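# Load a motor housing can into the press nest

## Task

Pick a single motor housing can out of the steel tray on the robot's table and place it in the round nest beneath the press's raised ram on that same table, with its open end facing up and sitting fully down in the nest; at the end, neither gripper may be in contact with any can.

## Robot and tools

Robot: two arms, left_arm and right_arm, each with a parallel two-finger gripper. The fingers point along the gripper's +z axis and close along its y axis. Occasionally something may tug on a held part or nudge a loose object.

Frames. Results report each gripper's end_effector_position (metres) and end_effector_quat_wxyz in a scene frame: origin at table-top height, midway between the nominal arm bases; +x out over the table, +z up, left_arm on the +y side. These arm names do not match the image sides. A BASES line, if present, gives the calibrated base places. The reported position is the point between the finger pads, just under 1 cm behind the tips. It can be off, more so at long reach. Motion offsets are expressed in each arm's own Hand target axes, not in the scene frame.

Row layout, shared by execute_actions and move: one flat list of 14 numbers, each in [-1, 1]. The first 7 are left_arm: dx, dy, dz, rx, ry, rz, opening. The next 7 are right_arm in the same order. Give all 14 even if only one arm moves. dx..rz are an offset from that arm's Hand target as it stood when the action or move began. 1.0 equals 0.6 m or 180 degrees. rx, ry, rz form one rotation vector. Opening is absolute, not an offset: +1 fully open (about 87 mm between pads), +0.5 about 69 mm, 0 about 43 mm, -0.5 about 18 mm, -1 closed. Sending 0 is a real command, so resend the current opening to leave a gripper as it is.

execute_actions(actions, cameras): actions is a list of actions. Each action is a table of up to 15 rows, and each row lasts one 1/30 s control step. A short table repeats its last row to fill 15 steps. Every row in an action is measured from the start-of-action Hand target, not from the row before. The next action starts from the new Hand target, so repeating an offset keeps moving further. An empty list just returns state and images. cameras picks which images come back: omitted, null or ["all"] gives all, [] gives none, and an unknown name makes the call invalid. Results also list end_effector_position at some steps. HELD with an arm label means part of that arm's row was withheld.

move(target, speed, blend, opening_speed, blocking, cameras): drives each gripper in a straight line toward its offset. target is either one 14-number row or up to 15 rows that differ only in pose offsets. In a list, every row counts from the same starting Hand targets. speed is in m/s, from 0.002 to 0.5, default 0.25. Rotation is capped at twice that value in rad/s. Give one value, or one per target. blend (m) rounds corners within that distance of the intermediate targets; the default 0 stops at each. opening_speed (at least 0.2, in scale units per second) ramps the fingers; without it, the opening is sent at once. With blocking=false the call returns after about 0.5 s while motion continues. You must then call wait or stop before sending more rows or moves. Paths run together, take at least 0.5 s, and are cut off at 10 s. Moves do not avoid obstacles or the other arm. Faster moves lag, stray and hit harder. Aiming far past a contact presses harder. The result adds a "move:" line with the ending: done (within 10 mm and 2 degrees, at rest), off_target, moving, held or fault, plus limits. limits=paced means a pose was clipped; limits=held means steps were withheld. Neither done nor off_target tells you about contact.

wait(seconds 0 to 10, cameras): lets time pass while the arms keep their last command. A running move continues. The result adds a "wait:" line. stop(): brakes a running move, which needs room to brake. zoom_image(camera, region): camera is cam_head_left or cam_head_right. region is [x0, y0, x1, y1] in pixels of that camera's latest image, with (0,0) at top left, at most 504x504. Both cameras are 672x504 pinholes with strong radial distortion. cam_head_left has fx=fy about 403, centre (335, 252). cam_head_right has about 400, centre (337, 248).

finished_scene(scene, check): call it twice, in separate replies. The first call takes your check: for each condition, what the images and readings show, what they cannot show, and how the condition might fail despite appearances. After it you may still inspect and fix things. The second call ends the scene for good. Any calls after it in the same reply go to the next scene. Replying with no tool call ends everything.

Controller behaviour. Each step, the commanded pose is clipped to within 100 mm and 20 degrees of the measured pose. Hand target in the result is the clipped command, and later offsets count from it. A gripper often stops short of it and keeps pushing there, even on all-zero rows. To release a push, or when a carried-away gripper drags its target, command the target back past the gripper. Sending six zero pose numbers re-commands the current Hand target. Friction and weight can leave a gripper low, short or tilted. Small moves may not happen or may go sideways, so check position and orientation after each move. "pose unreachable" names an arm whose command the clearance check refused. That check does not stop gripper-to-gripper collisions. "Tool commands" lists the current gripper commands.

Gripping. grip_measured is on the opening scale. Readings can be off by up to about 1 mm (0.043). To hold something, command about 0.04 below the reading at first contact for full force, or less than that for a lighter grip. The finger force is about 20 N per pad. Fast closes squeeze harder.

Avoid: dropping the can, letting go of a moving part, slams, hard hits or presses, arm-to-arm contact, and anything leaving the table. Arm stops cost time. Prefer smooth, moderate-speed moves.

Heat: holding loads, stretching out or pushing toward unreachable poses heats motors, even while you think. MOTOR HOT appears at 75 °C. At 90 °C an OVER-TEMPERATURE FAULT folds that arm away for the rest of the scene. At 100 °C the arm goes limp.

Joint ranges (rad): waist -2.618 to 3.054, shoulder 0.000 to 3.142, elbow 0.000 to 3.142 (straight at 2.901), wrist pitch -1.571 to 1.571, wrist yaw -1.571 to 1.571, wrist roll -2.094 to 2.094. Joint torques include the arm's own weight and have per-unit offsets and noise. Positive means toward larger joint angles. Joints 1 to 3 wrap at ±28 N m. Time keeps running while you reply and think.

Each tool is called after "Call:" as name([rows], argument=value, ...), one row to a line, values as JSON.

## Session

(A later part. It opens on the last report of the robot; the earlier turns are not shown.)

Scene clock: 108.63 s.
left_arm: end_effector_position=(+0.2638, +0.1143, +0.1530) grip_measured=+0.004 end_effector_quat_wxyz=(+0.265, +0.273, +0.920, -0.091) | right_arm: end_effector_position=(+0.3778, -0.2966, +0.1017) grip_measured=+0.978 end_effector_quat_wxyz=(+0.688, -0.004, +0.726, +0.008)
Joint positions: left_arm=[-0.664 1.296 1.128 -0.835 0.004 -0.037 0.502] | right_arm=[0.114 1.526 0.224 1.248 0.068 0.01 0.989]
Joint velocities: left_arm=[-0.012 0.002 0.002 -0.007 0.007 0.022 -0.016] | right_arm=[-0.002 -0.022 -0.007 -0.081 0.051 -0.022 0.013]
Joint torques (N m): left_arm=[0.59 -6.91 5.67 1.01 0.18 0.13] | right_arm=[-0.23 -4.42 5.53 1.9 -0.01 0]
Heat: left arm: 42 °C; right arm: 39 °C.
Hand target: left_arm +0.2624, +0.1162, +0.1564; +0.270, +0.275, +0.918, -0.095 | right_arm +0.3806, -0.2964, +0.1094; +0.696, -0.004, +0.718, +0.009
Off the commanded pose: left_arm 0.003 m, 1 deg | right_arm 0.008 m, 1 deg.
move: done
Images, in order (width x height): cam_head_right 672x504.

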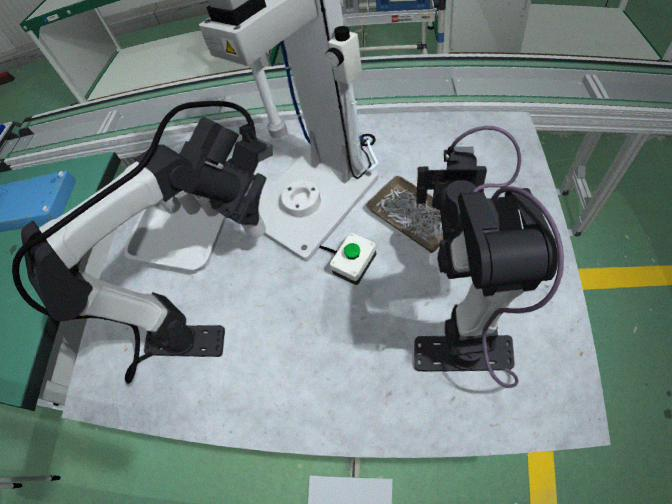

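Call:
move([
  [0.072,0,0.112,0,0,0,-0.45,0,0,0,0,0,0,1],
  [0.0945,0,0.147,0,0,0,-0.45,0,0,0,0,0,0,1],
], speed=[0.12,0.04])

Call:
zoom_image(camera="cam_head_right", region=[200, 140, 360, 260])

Call:
zoom_image(camera="cam_head_left", region=[200, 140, 360, 260])

Scene clock: 118.10 s.
left_arm: end_effector_position=(+0.2693, +0.1111, +0.0709) grip_measured=+0.004 end_effector_quat_wxyz=(+0.297, +0.270, +0.911, -0.100) | right_arm: end_effector_position=(+0.3778, -0.2966, +0.1017) grip_measured=+0.978 end_effector_quat_wxyz=(+0.688, -0.004, +0.726, +0.008)
Joint positions: left_arm=[-0.664 1.297 0.77 -0.407 0.001 -0.036 0.502] | right_arm=[0.114 1.526 0.224 1.248 0.068 0.01 0.989]
Joint velocities: left_arm=[-0.012 -0.022 0.017 0.022 -0.022 0.022 -0.004] | right_arm=[-0.007 0.002 0.017 -0.095 -0.007 -0.007 0.008]
Joint torques (N m): left_arm=[0.08 -1.89 3.49 1.21 0.2 0.09] | right_arm=[-0.21 -4.41 5.53 1.9 -0.01 0]
Heat: left arm: 41 °C; right arm: 39 °C.
Hand target: left_arm +0.2610, +0.1152, +0.0515; +0.270, +0.275, +0.918, -0.096 | right_arm +0.3806, -0.2964, +0.1094; +0.696, -0.004, +0.718, +0.009
Off the commanded pose: left_arm 0.021 m, 3 deg | right_arm 0.008 m, 1 deg.
move: off_target (left_arm)

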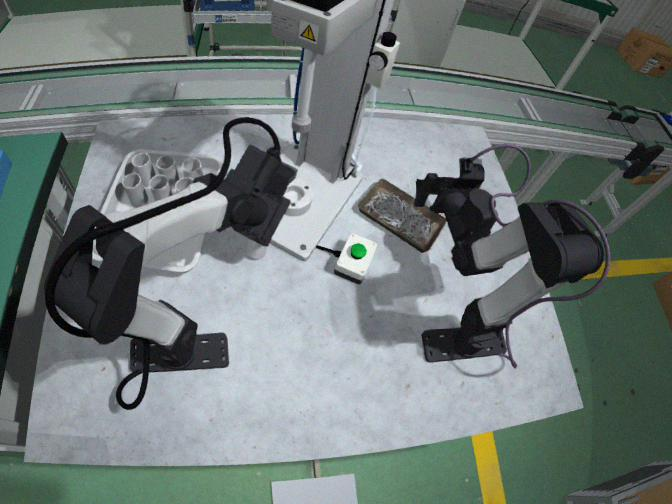

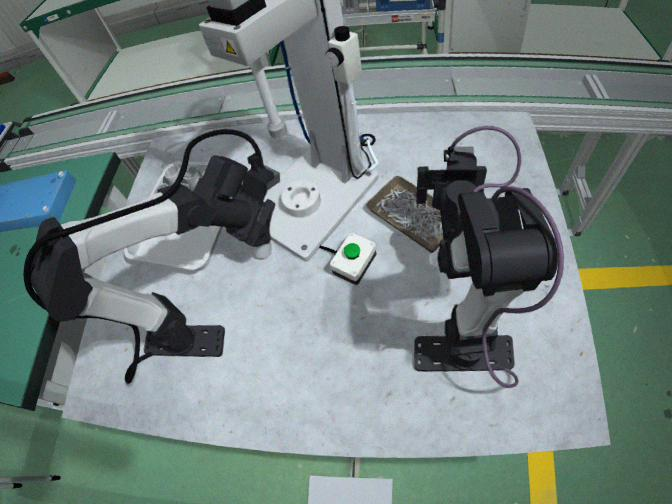

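Scaled by 3.150.

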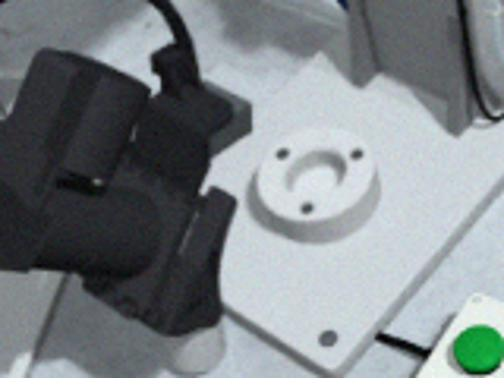

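Scaled by 3.150.

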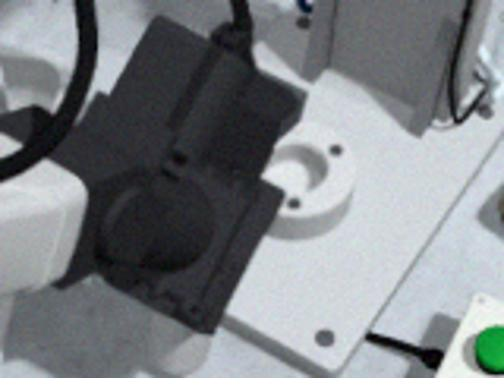

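Call:
move(target=[-0.0108,0,-0.0168,0,0.017,0,-0.45,0,0,0,0,0,0,1], speed=0.05)

Call:
zoom_image(camera="cam_head_right", region=[220, 200, 320, 280])

Call:
zoom_image(camera="cam_head_left", region=[220, 200, 320, 280])

Scene clock: 123.90 s.
left_arm: end_effector_position=(+0.2706, +0.1102, +0.0710) grip_measured=+0.004 end_effector_quat_wxyz=(+0.277, +0.271, +0.917, -0.094) | right_arm: end_effector_position=(+0.3778, -0.2966, +0.1017) grip_measured=+0.978 end_effector_quat_wxyz=(+0.688, -0.004, +0.726, +0.008)
Joint positions: left_arm=[-0.664 1.34 0.821 -0.46 0.001 -0.036 0.502] | right_arm=[0.114 1.526 0.224 1.248 0.068 0.01 0.989]
Joint velocities: left_arm=[0.002 -0.007 -0.002 0.007 0.007 0.007 -0.009] | right_arm=[0.002 -0.017 -0.017 0.066 -0.007 0.022 0.018]
Joint torques (N m): left_arm=[0.21 -3.1 6.87 0.56 0.21 0.13] | right_arm=[-0.23 -4.42 5.53 1.9 -0.01 0]
Heat: left arm: 40 °C; right arm: 39 °C.
Hand target: left_arm +0.2613, +0.1153, +0.0631; +0.245, +0.277, +0.925, -0.088 | right_arm +0.3806, -0.2964, +0.1094; +0.696, -0.004, +0.718, +0.009
Off the commanded pose: left_arm 0.013 m, 4 deg | right_arm 0.008 m, 1 deg.
move: off_target (left_arm)

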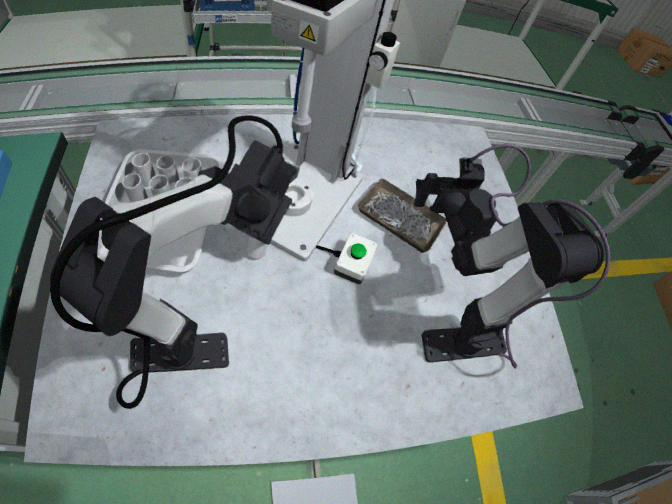

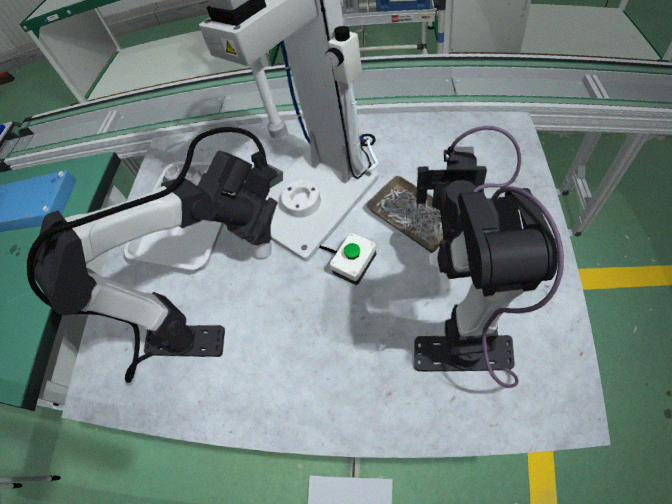

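Scaled by 5.040.

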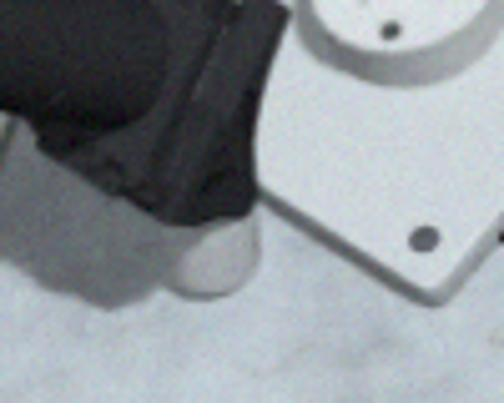

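Scaled by 5.040.

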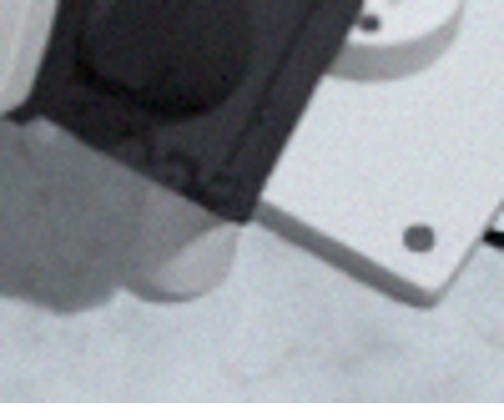

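Call:
move(target=[-0.006,0,-0.0085,0,0,0,1,0,0,0,0,0,0,1], opening_speed=0.6, speed=0.01, cameras=["cam_head_right"])

Call:
zoom_image(camera="cam_head_right", region=[220, 200, 320, 280])

Scene clock: 131.00 s.
left_arm: end_effector_position=(+0.2594, +0.1174, +0.0662) grip_measured=+0.972 end_effector_quat_wxyz=(+0.246, +0.274, +0.926, -0.085) | right_arm: end_effector_position=(+0.3778, -0.2966, +0.1017) grip_measured=+0.978 end_effector_quat_wxyz=(+0.688, -0.004, +0.726, +0.008)
Joint positions: left_arm=[-0.664 1.346 0.832 -0.53 0.004 -0.036 0.986] | right_arm=[0.114 1.526 0.224 1.248 0.068 0.01 0.989]
Joint velocities: left_arm=[-0.017 -0.002 -0.017 -0.051 0.007 0.037 0.013] | right_arm=[0.022 0.002 -0.017 -0.007 -0.007 0.022 0.013]
Joint torques (N m): left_arm=[0.27 -3.95 7.56 0.89 0.17 0.11] | right_arm=[-0.23 -4.41 5.53 1.9 -0.01 0]
Heat: left arm: 40 °C; right arm: 39 °C.
Hand target: left_arm +0.2618, +0.1150, +0.0693; +0.245, +0.277, +0.925, -0.088 | right_arm +0.3806, -0.2964, +0.1094; +0.696, -0.004, +0.718, +0.009
Off the commanded pose: left_arm 0.005 m, 1 deg | right_arm 0.008 m, 1 deg.
move: done
Images, in order (width x height): cam_head_right 672x504.

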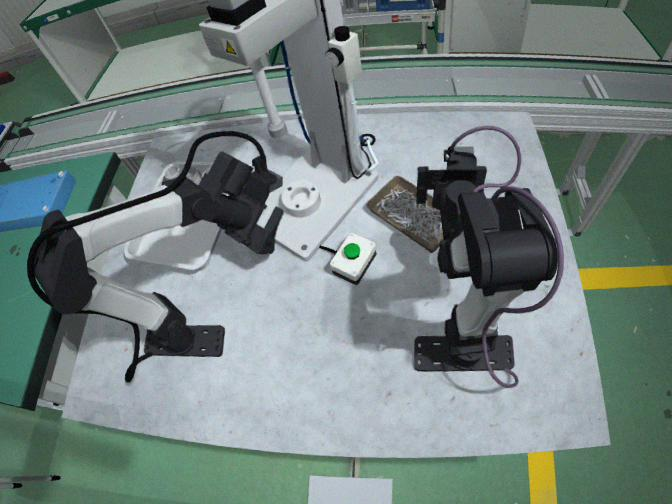

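Scaled by 5.040.

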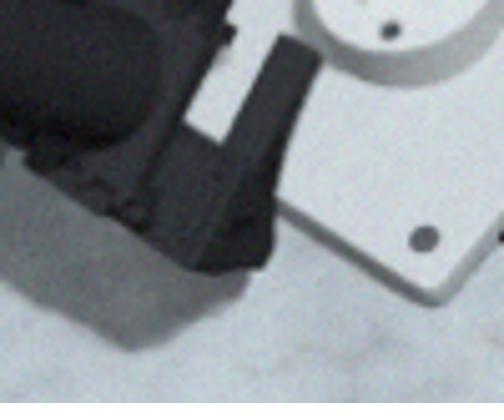

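Call:
move([
  [0,0,-0.217,0,0,0,1,0,0,0,0,0,0,1],
  [0.16,0.284,-0.343,-0.167,0,-0.289,1,0,0,0,0,0,0,1],
], speed=[0.1,0.25], blend=[0.03,0])

Call:
zoom_image(camera="cam_head_left", region=[220, 160, 340, 280])

Call:
zoom_image(camera="cam_head_right", region=[220, 160, 340, 280])

Scene clock: 139.57 s.
left_arm: end_effector_position=(+0.2028, +0.3598, +0.1946) grip_measured=+0.972 end_effector_quat_wxyz=(+0.245, -0.218, +0.943, +0.059) | right_arm: end_effector_position=(+0.3778, -0.2966, +0.1017) grip_measured=+0.978 end_effector_quat_wxyz=(+0.688, -0.004, +0.726, +0.008)
Joint positions: left_arm=[0.29 1.005 1.158 -1.217 -0.059 -0.096 0.986] | right_arm=[0.114 1.526 0.224 1.248 0.068 0.01 0.989]
Joint velocities: left_arm=[0.012 0.012 -0.007 -0.081 -0.007 -0.007 -0.013] | right_arm=[-0.002 0.002 0.002 -0.007 -0.007 -0.022 0.003]
Joint torques (N m): left_arm=[0.73 -1.14 8.12 0.99 0 0.15] | right_arm=[-0.23 -4.41 5.53 1.9 -0.01 -0.01]
Heat: left arm: 40 °C; right arm: 39 °C.
Hand target: left_arm +0.2071, +0.3647, +0.2031; +0.256, -0.218, +0.939, +0.066 | right_arm +0.3806, -0.2964, +0.1094; +0.696, -0.004, +0.718, +0.009
Off the commanded pose: left_arm 0.003 m, 1 deg | right_arm 0.008 m, 1 deg.
move: done

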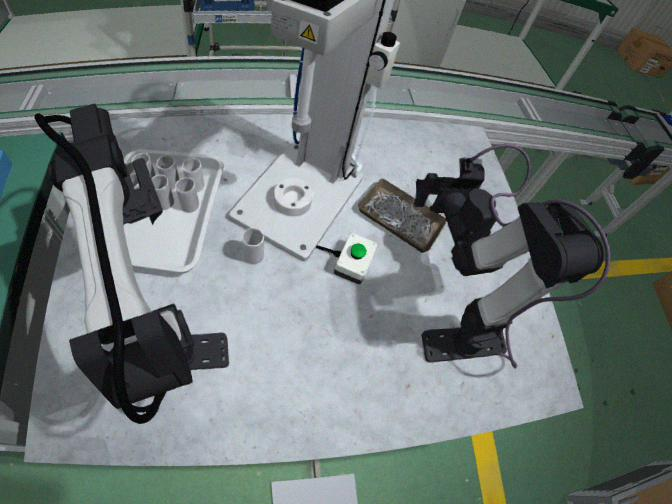

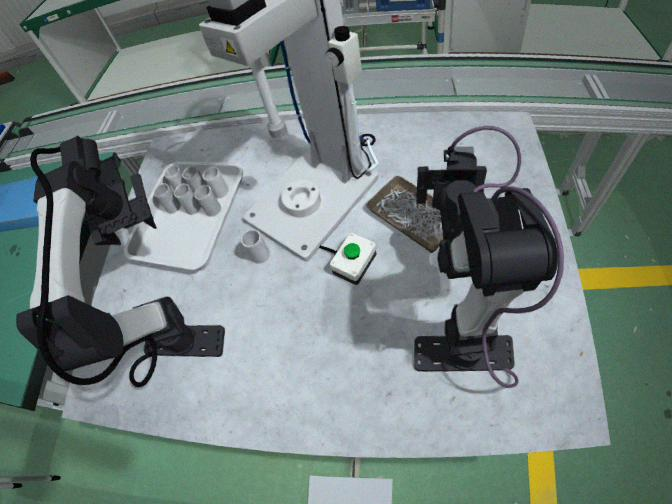

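Scaled by 4.200.

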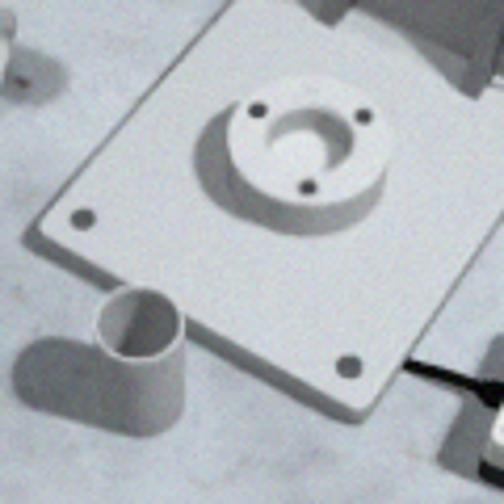

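Scaled by 4.200.

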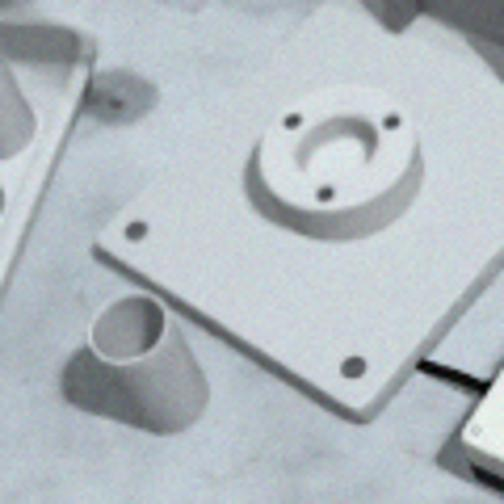

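Call:
move([
  [0,0,0,0,0,0,1,-0.142,0.33,-0.272,-0.107,0.038,-0.018,0.95],
  [0,0,0,0,0,0,1,-0.022,0.622,-0.371,-0.214,0.0767,-0.0356,0.95],
], speed=0.25, blend=[0.05,0])

Call:
zoom_image(camera="cam_head_left", region=[200, 160, 360, 320])

Call:
zoom_image(camera="cam_head_right", region=[200, 160, 360, 320])

Scene clock: 164.43 s.
left_arm: end_effector_position=(+0.2028, +0.3598, +0.1946) grip_measured=+0.972 end_effector_quat_wxyz=(+0.245, -0.218, +0.943, +0.059) | right_arm: end_effector_position=(+0.1549, +0.0639, +0.1279) grip_measured=+0.950 end_effector_quat_wxyz=(+0.561, -0.277, +0.756, +0.193)
Joint positions: left_arm=[0.29 1.005 1.158 -1.217 -0.059 -0.096 0.986] | right_arm=[1.482 1.498 0.728 0.362 0.729 0.262 0.975]
Joint velocities: left_arm=[0.017 -0.027 -0.007 -0.007 -0.007 -0.051 -0.018] | right_arm=[-0.007 -0.017 -0.017 0.022 -0.051 0.022 0.007]
Joint torques (N m): left_arm=[0.59 -1.06 8.17 1 -0.03 0.16] | right_arm=[0.1 -4.37 9.1 1.78 0.05 0.09]
Heat: left arm: 41 °C; right arm: 40 °C.
Hand target: left_arm +0.2071, +0.3647, +0.2031; +0.256, -0.218, +0.939, +0.066 | right_arm +0.1533, +0.0761, +0.1379; +0.563, -0.269, +0.752, +0.212
Off the commanded pose: left_arm 0.011 m, 2 deg | right_arm 0.010 m, 2 deg.
move: off_target (left_arm)

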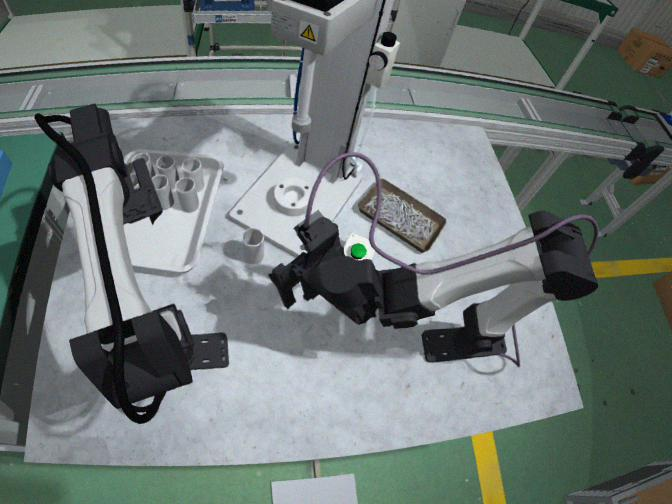

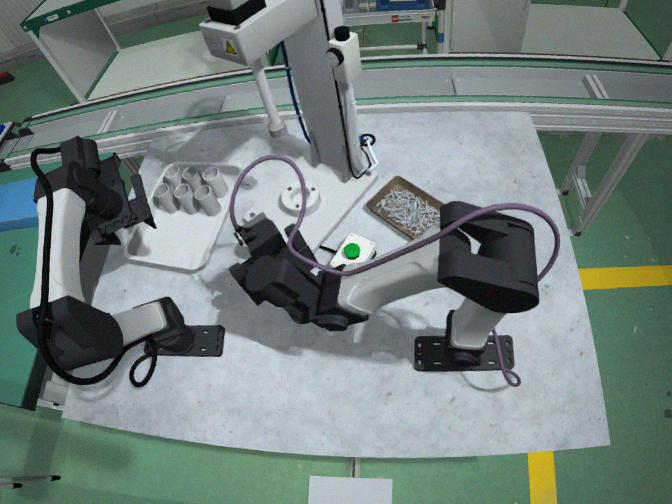

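Scaled by 3.150.

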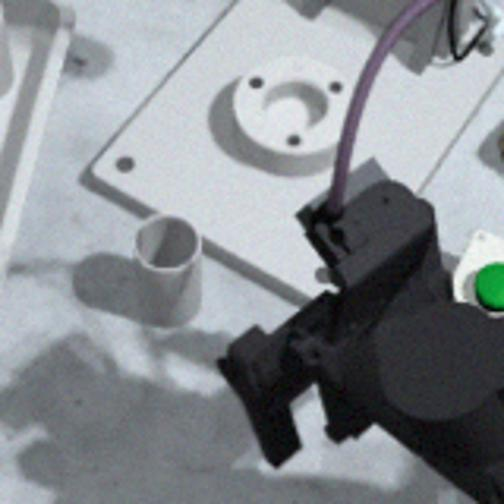

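Scaled by 3.150.

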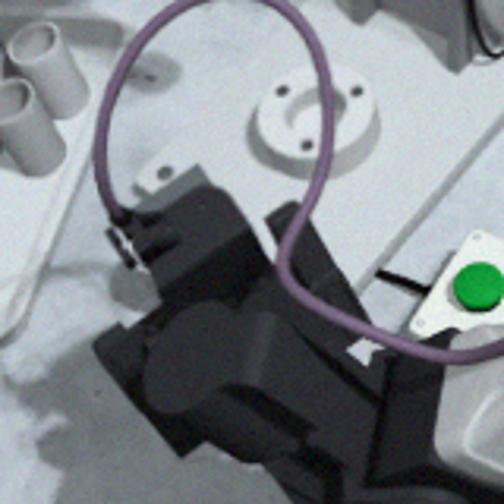

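Call:
zoom_image(camera="cam_head_left", region=[230, 200, 330, 320])

Scaled by 4.200.

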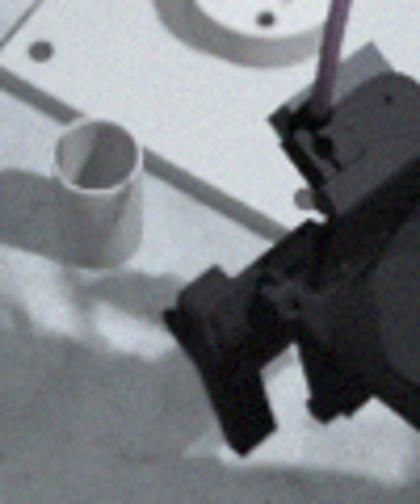

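Call:
move(target=[0,0,0,0,0,0,1,0.14,0.005,0.0447,0,0,0,0.95], speed=0.12)

Call:
zoom_image(camera="cam_head_left", region=[220, 200, 340, 320])

Call:
zoom_image(camera="cam_head_right", region=[220, 200, 340, 320])

Scene clock: 179.10 s.
left_arm: end_effector_position=(+0.2028, +0.3598, +0.1946) grip_measured=+0.972 end_effector_quat_wxyz=(+0.245, -0.218, +0.943, +0.059) | right_arm: end_effector_position=(+0.1565, +0.0803, +0.0518) grip_measured=+0.950 end_effector_quat_wxyz=(+0.565, -0.265, +0.753, +0.207)
Joint positions: left_arm=[0.29 1.005 1.158 -1.217 -0.059 -0.096 0.986] | right_arm=[1.482 1.804 0.629 0.797 0.729 0.271 0.975]
Joint velocities: left_arm=[0.007 -0.017 0.002 -0.007 -0.007 -0.037 0.018] | right_arm=[-0.007 0.007 -0.007 0.022 0.051 -0.081 0.017]
Joint torques (N m): left_arm=[0.62 -1.1 8.1 0.99 -0.01 0.15] | right_arm=[0.47 -5.57 4.98 1.79 0.08 0.01]
Heat: left arm: 41 °C; right arm: 40 °C.
Hand target: left_arm +0.2071, +0.3647, +0.2031; +0.256, -0.218, +0.939, +0.066 | right_arm +0.1527, +0.0824, +0.0491; +0.564, -0.269, +0.752, +0.212
Off the commanded pose: left_arm 0.011 m, 2 deg | right_arm 0.004 m, 1 deg.
move: off_target (left_arm)

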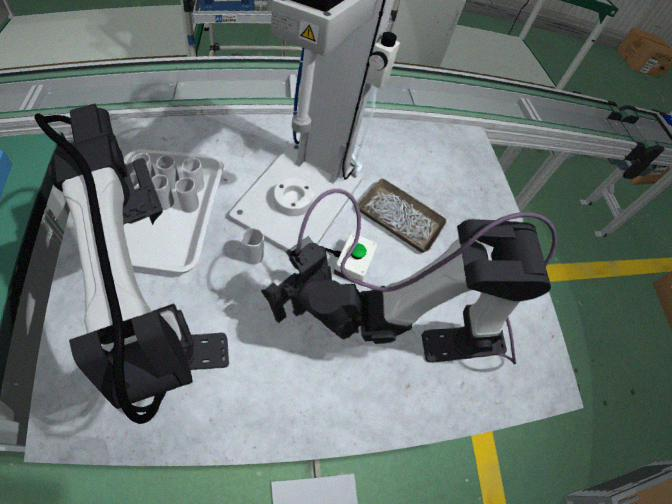

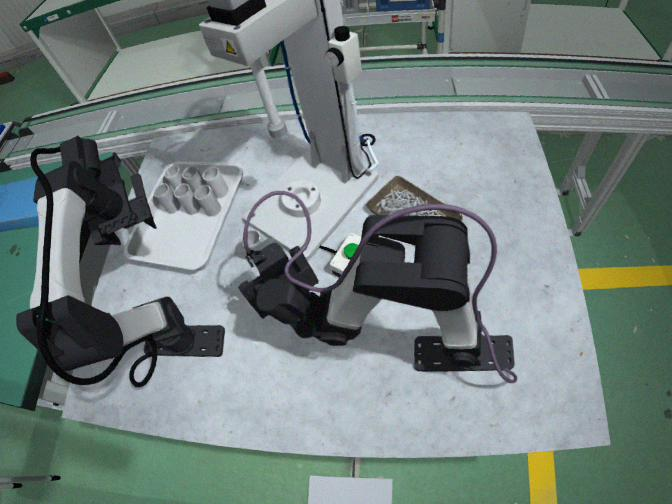

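Scaled by 4.200.

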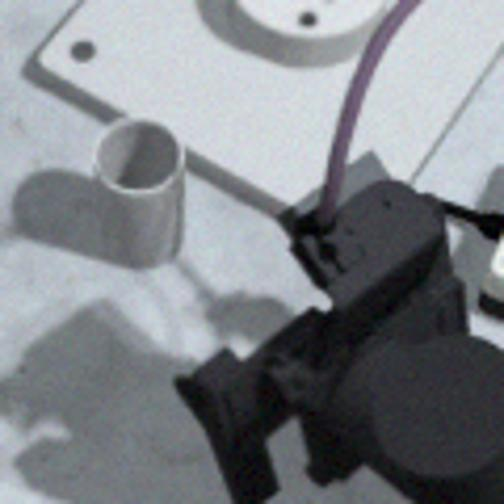

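Scaled by 4.200.

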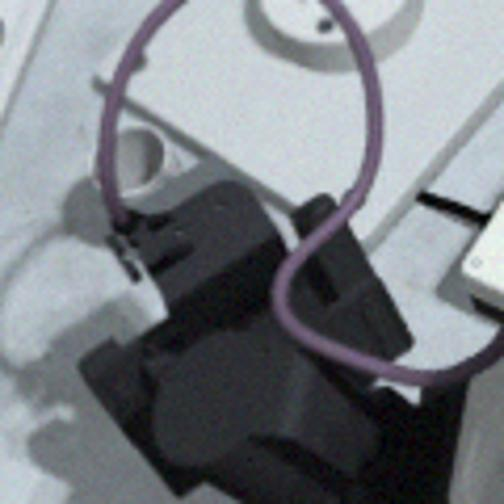

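Call:
move(target=[0,0,0,0,0,0,1,-0.0276,-0.0083,0.0961,0,0,0,0.95], speed=0.1)

Call:
zoom_image(camera="cam_head_left", region=[220, 200, 320, 300])

Call:
zoom_image(camera="cam_head_right", region=[220, 200, 320, 300])

Scene clock: 187.50 s.
left_arm: end_effector_position=(+0.2028, +0.3598, +0.1946) grip_measured=+0.972 end_effector_quat_wxyz=(+0.245, -0.218, +0.943, +0.059) | right_arm: end_effector_position=(+0.1995, +0.1094, +0.0464) grip_measured=+0.950 end_effector_quat_wxyz=(+0.562, -0.269, +0.754, +0.208)
Joint positions: left_arm=[0.29 1.005 1.158 -1.217 -0.059 -0.096 0.986] | right_arm=[1.361 1.927 0.774 0.803 0.608 0.218 0.975]
Joint velocities: left_arm=[-0.012 -0.007 0.017 -0.007 -0.037 0.066 0.003] | right_arm=[0.002 0.007 -0.037 -0.007 -0.007 0.066 0.017]
Joint torques (N m): left_arm=[0.73 -1.2 8.21 1.01 -0.01 0.14] | right_arm=[-0.8 -6.54 7.38 1.7 0 -0.09]
Heat: left arm: 41 °C; right arm: 40 °C.
Hand target: left_arm +0.2071, +0.3647, +0.2031; +0.256, -0.218, +0.939, +0.066 | right_arm +0.2028, +0.1163, +0.0496; +0.564, -0.269, +0.751, +0.212
Off the commanded pose: left_arm 0.011 m, 2 deg | right_arm 0.009 m, 1 deg.
move: off_target (left_arm)

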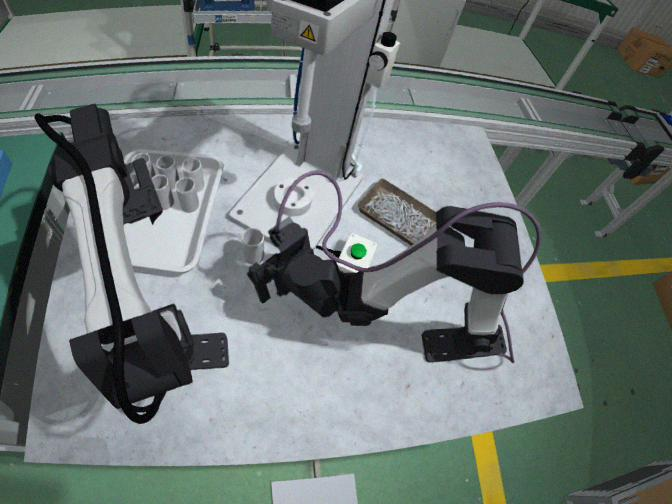

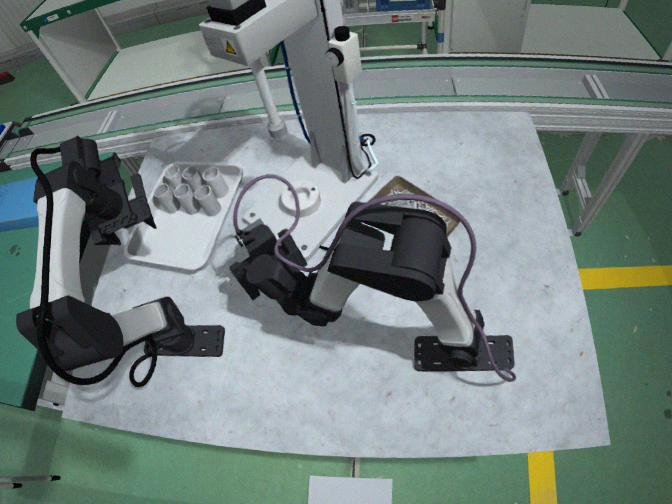

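Scaled by 5.040.

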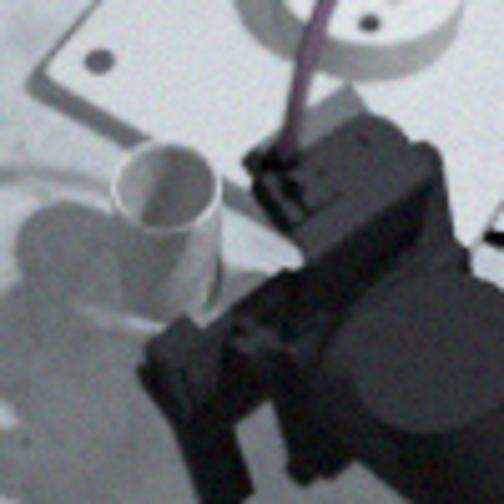

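Scaled by 5.040.

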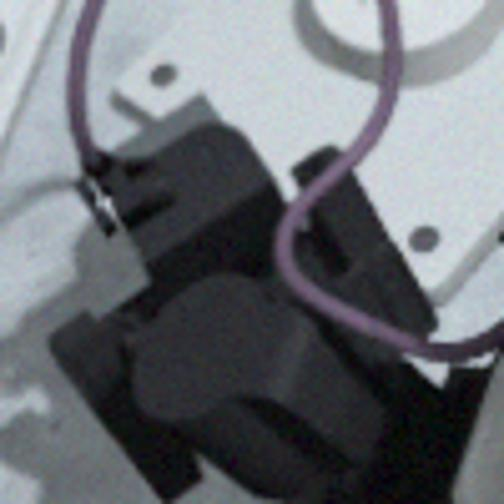

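Call:
move(target=[0,0,0,0,0,0,1,-0.0184,0.005,0.0641,0,0,0,0.95], speed=0.06)

Call:
zoom_image(camera="cam_head_left", region=[220, 200, 320, 300])

Call:
zoom_image(camera="cam_head_right", region=[220, 200, 320, 300])

Scene clock: 199.70 s.
left_arm: end_effector_position=(+0.2028, +0.3598, +0.1946) grip_measured=+0.972 end_effector_quat_wxyz=(+0.245, -0.218, +0.943, +0.059) | right_arm: end_effector_position=(+0.2278, +0.1377, +0.0476) grip_measured=+0.950 end_effector_quat_wxyz=(+0.563, -0.268, +0.754, +0.209)
Joint positions: left_arm=[0.29 1.005 1.158 -1.217 -0.059 -0.096 0.986] | right_arm=[1.304 2.02 0.925 0.761 0.553 0.194 0.975]
Joint velocities: left_arm=[-0.012 -0.007 0.007 0.007 -0.007 -0.037 -0.018] | right_arm=[0.002 -0.007 -0.007 -0.007 -0.007 -0.007 0.007]
Joint torques (N m): left_arm=[0.69 -1.14 8.12 0.99 -0.03 0.15] | right_arm=[-0.87 -7.42 7.72 1.68 -0.01 -0.1]
Heat: left arm: 41 °C; right arm: 41 °C.
Hand target: left_arm +0.2071, +0.3647, +0.2031; +0.256, -0.218, +0.939, +0.066 | right_arm +0.2321, +0.1438, +0.0501; +0.565, -0.269, +0.751, +0.212
Off the commanded pose: left_arm 0.011 m, 2 deg | right_arm 0.008 m, 0 deg.
move: off_target (left_arm)

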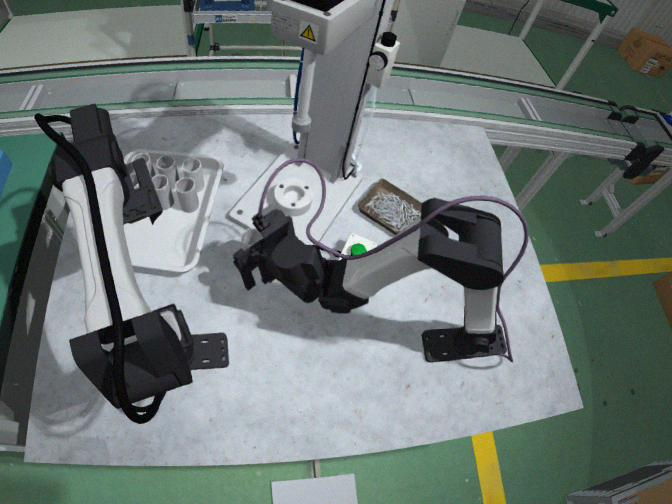

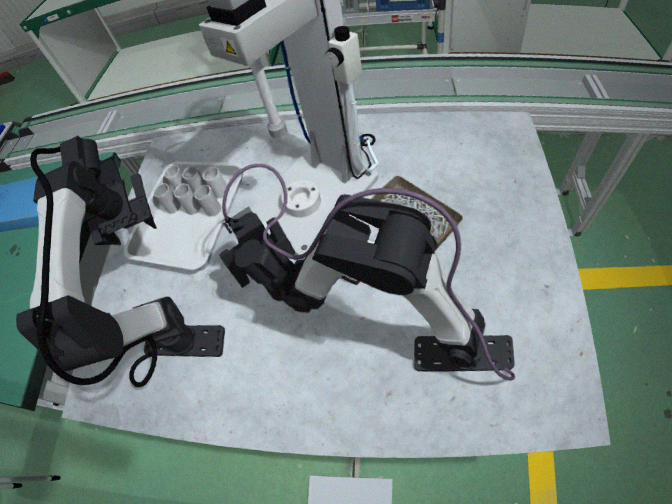

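Scaled by 5.040.

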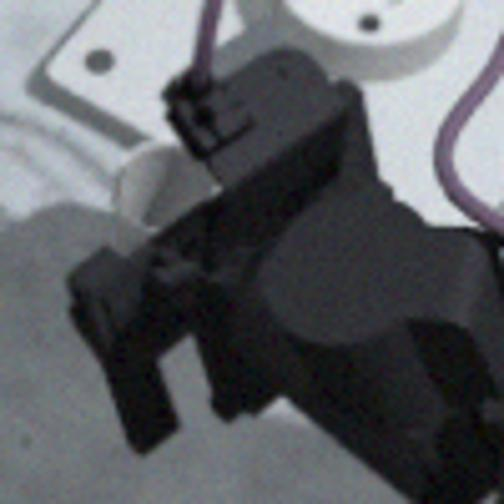

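Scaled by 5.040.

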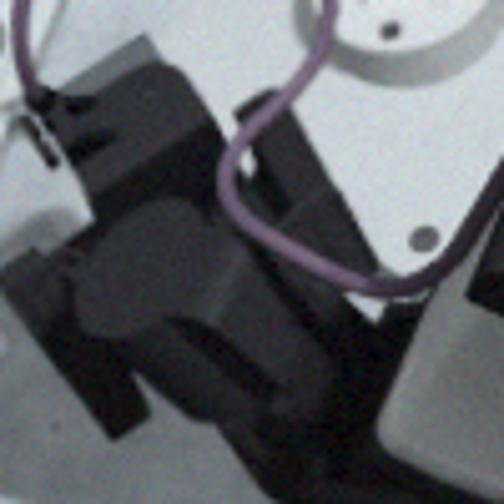

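Call:
move(target=[0,0,0,0,0,0,1,0,0,0,0,0,0,-0.45], opening_speed=0.8)

Call:
zoom_image(camera="cam_head_left", region=[220, 200, 320, 300])

Scene clock: 205.00 s.
left_arm: end_effector_position=(+0.2028, +0.3598, +0.1946) grip_measured=+0.972 end_effector_quat_wxyz=(+0.245, -0.218, +0.943, +0.059) | right_arm: end_effector_position=(+0.2286, +0.1370, +0.0471) grip_measured=+0.001 end_effector_quat_wxyz=(+0.563, -0.270, +0.754, +0.207)
Joint positions: left_arm=[0.29 1.005 1.158 -1.217 -0.059 -0.096 0.986] | right_arm=[1.302 2.02 0.925 0.758 0.553 0.191 0.501]
Joint velocities: left_arm=[-0.007 0.002 -0.002 0.007 0.037 0.007 -0.013] | right_arm=[-0.002 0.012 -0.002 -0.007 0.022 -0.051 -0.001]
Joint torques (N m): left_arm=[0.75 -1.17 8.09 0.99 -0.03 0.17] | right_arm=[-0.69 -7.42 7.72 1.71 0 -0.06]
Heat: left arm: 42 °C; right arm: 42 °C.
Hand target: left_arm +0.2071, +0.3647, +0.2031; +0.256, -0.218, +0.939, +0.066 | right_arm +0.2320, +0.1439, +0.0501; +0.565, -0.269, +0.751, +0.212
Off the commanded pose: left_arm 0.011 m, 2 deg | right_arm 0.008 m, 1 deg.
move: off_target (left_arm)

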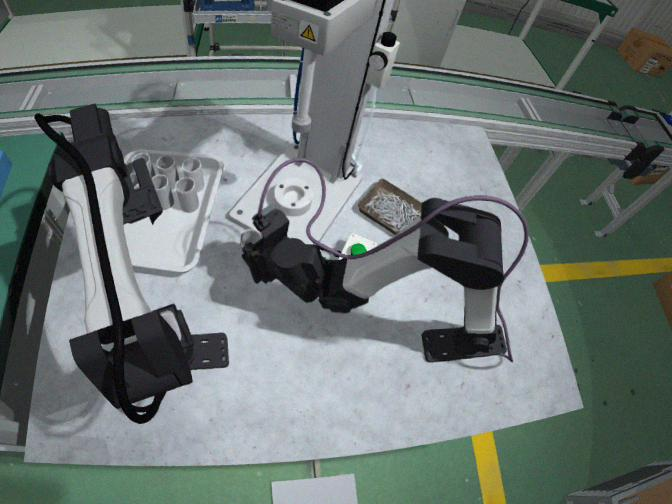

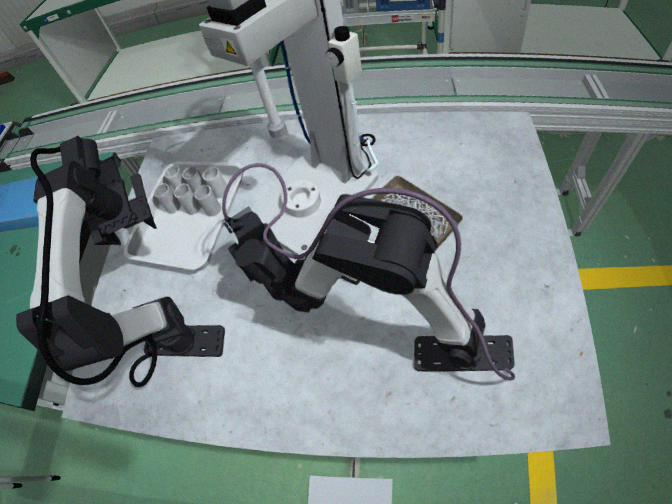

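Scaled by 5.040.

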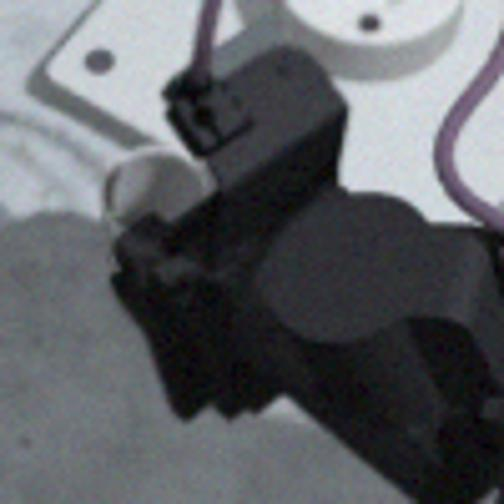

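Call:
move(target=[0,0,0,0,0,0,1,-0.136,0,-0.039,0,0,0,-0.45], speed=0.12, cameras=["cam_head_right"])

Scene clock: 209.03 s.
left_arm: end_effector_position=(+0.2028, +0.3598, +0.1946) grip_measured=+0.972 end_effector_quat_wxyz=(+0.245, -0.218, +0.943, +0.059) | right_arm: end_effector_position=(+0.2260, +0.1323, +0.0981) grip_measured=+0.001 end_effector_quat_wxyz=(+0.541, -0.291, +0.767, +0.183)
Joint positions: left_arm=[0.29 1.005 1.158 -1.217 -0.059 -0.096 0.986] | right_arm=[1.302 1.854 1.031 0.405 0.545 0.19 0.501]
Joint velocities: left_arm=[-0.012 -0.002 -0.002 -0.081 -0.11 -0.007 0.003] | right_arm=[-0.002 -0.002 -0.007 -0.007 -0.007 -0.007 -0.004]
Joint torques (N m): left_arm=[0.66 -1.09 8.08 1.03 -0.03 0.18] | right_arm=[-0.95 -11.6 8.92 1.93 0.08 -0.06]
Heat: left arm: 42 °C; right arm: 42 °C.
Hand target: left_arm +0.2071, +0.3647, +0.2031; +0.256, -0.218, +0.939, +0.066 | right_arm +0.2325, +0.1418, +0.1355; +0.565, -0.269, +0.751, +0.212
Off the commanded pose: left_arm 0.011 m, 2 deg | right_arm 0.039 m, 5 deg.
move: off_target (left_arm, right_arm)
Images, in order (width x height): cam_head_right 672x504.

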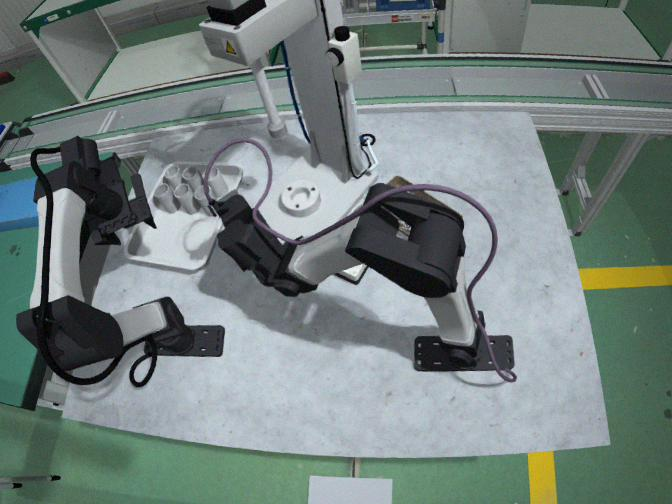

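Call:
move(target=[0,0,0,0,0,0,1,-0.030,-0.204,0.045,0.107,0,0.0306,-0.45], speed=0.12)

Call:
zoom_image(camera="cam_head_left", region=[220, 140, 340, 260])

Call:
zoom_image(camera="cam_head_right", region=[220, 140, 340, 260])

Scene clock: 214.57 s.
left_arm: end_effector_position=(+0.2028, +0.3598, +0.1946) grip_measured=+0.972 end_effector_quat_wxyz=(+0.245, -0.218, +0.943, +0.059) | right_arm: end_effector_position=(+0.3249, +0.0592, +0.1055) grip_measured=+0.001 end_effector_quat_wxyz=(+0.562, -0.167, +0.805, +0.086)
Joint positions: left_arm=[0.29 1.005 1.158 -1.217 -0.059 -0.096 0.986] | right_arm=[1.087 1.845 1.07 0.316 0.65 0.238 0.501]
Joint velocities: left_arm=[-0.022 0.002 0.002 -0.037 -0.066 0.007 -0.003] | right_arm=[0.017 0.002 -0.017 0.007 -0.007 -0.022 0.013]
Joint torques (N m): left_arm=[0.68 -1.09 8.06 0.98 0 0.16] | right_arm=[-0.66 -11.15 9.69 1.84 0.34 0.08]
Heat: left arm: 42 °C; right arm: 42 °C.
Hand target: left_arm +0.2071, +0.3647, +0.2031; +0.256, -0.218, +0.939, +0.066 | right_arm +0.3345, +0.0665, +0.1435; +0.591, -0.135, +0.788, +0.110
Off the commanded pose: left_arm 0.011 m, 2 deg | right_arm 0.040 m, 6 deg.
move: off_target (left_arm, right_arm)

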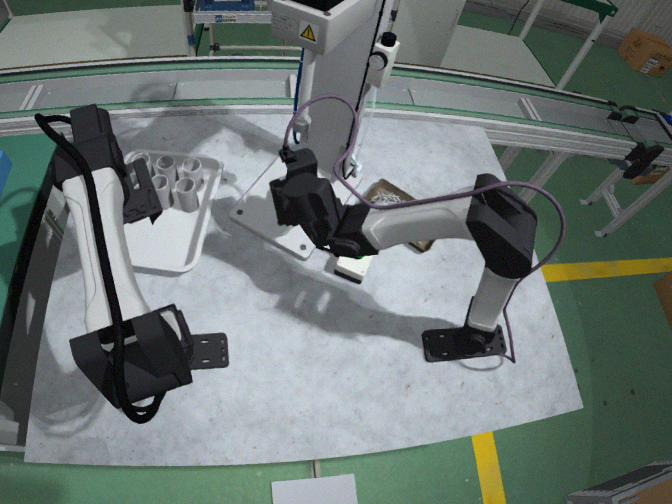

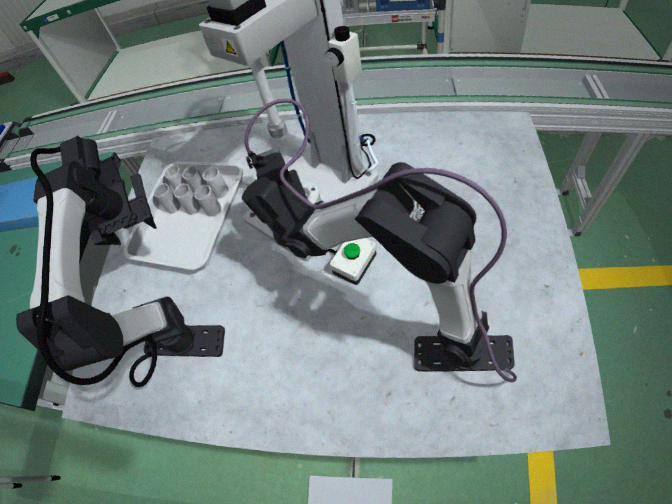

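Scaled by 4.200.

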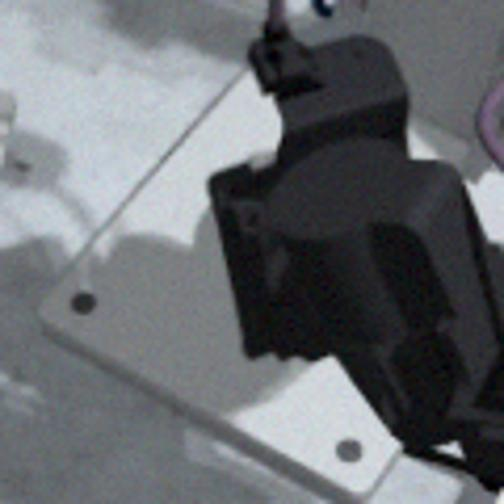

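Scaled by 4.200.

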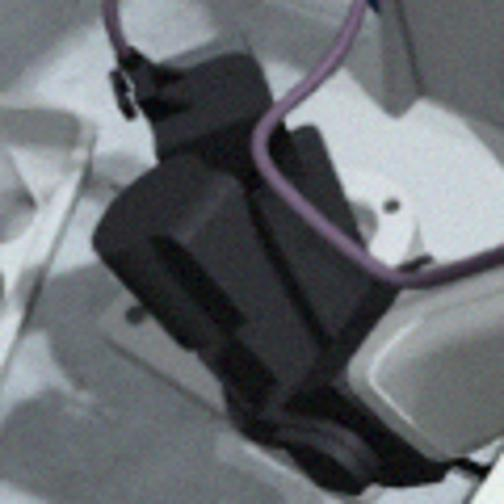

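Call:
move(target=[0,0,0,0,0,0,1,-0.010,-0.056,0.061,0,-0.026,0.017,-0.45], speed=0.08)

Call:
zoom_image(camera="cam_head_left", region=[240, 130, 340, 230])

Call:
zoom_image(camera="cam_head_right", region=[240, 130, 340, 230])

Scene clock: 224.67 s.
left_arm: end_effector_position=(+0.2028, +0.3598, +0.1946) grip_measured=+0.972 end_effector_quat_wxyz=(+0.245, -0.218, +0.943, +0.059) | right_arm: end_effector_position=(+0.3740, +0.0458, +0.1320) grip_measured=+0.001 end_effector_quat_wxyz=(+0.609, -0.116, +0.775, +0.122)
Joint positions: left_arm=[0.29 1.005 1.158 -1.217 -0.059 -0.096 0.986] | right_arm=[0.971 1.855 1.054 0.524 0.58 0.202 0.501]
Joint velocities: left_arm=[-0.007 -0.002 0.002 -0.007 0.007 -0.022 -0.023] | right_arm=[-0.002 0.007 -0.022 0.007 0.022 0.037 0.001]
Joint torques (N m): left_arm=[0.62 -1.13 8.08 1.01 -0.03 0.15] | right_arm=[-1.21 -7.66 6.93 2.14 0.01 -0.11]
Heat: left arm: 42 °C; right arm: 42 °C.
Hand target: left_arm +0.2071, +0.3647, +0.2031; +0.256, -0.218, +0.939, +0.066 | right_arm +0.3807, +0.0471, +0.1388; +0.620, -0.110, +0.766, +0.130
Off the commanded pose: left_arm 0.011 m, 2 deg | right_arm 0.009 m, 2 deg.
move: off_target (left_arm)

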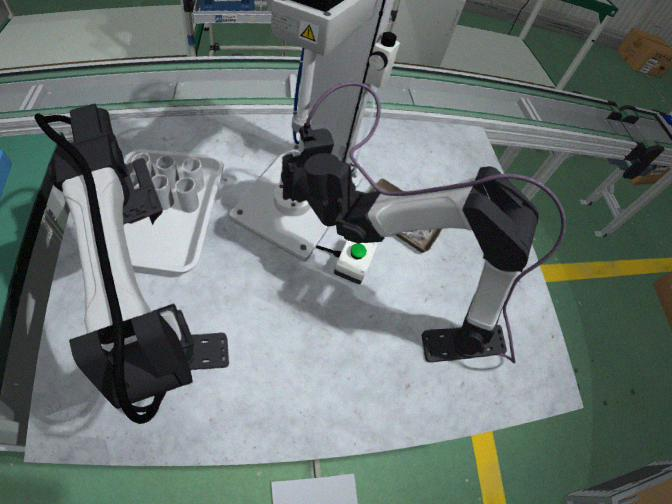

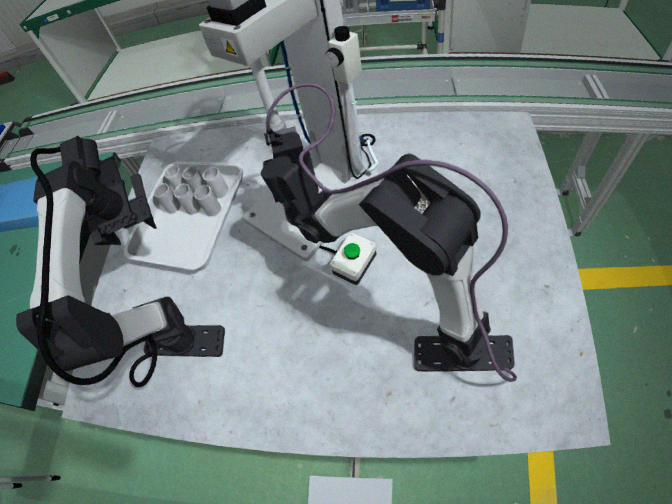

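Scaled by 5.040.

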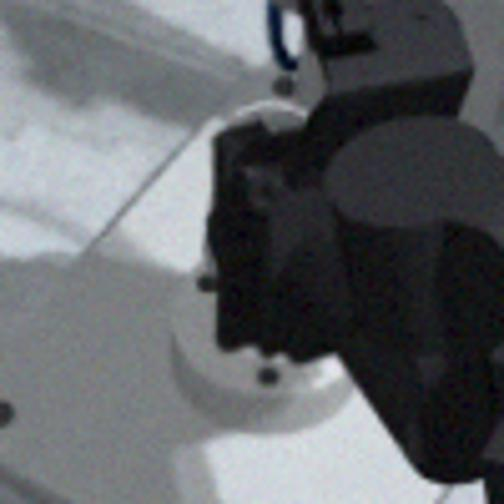

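Scaled by 5.040.

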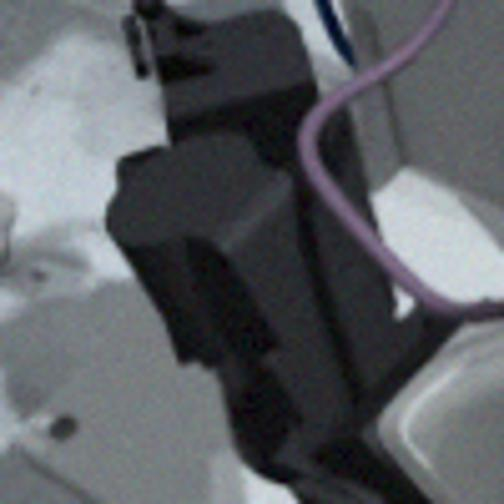

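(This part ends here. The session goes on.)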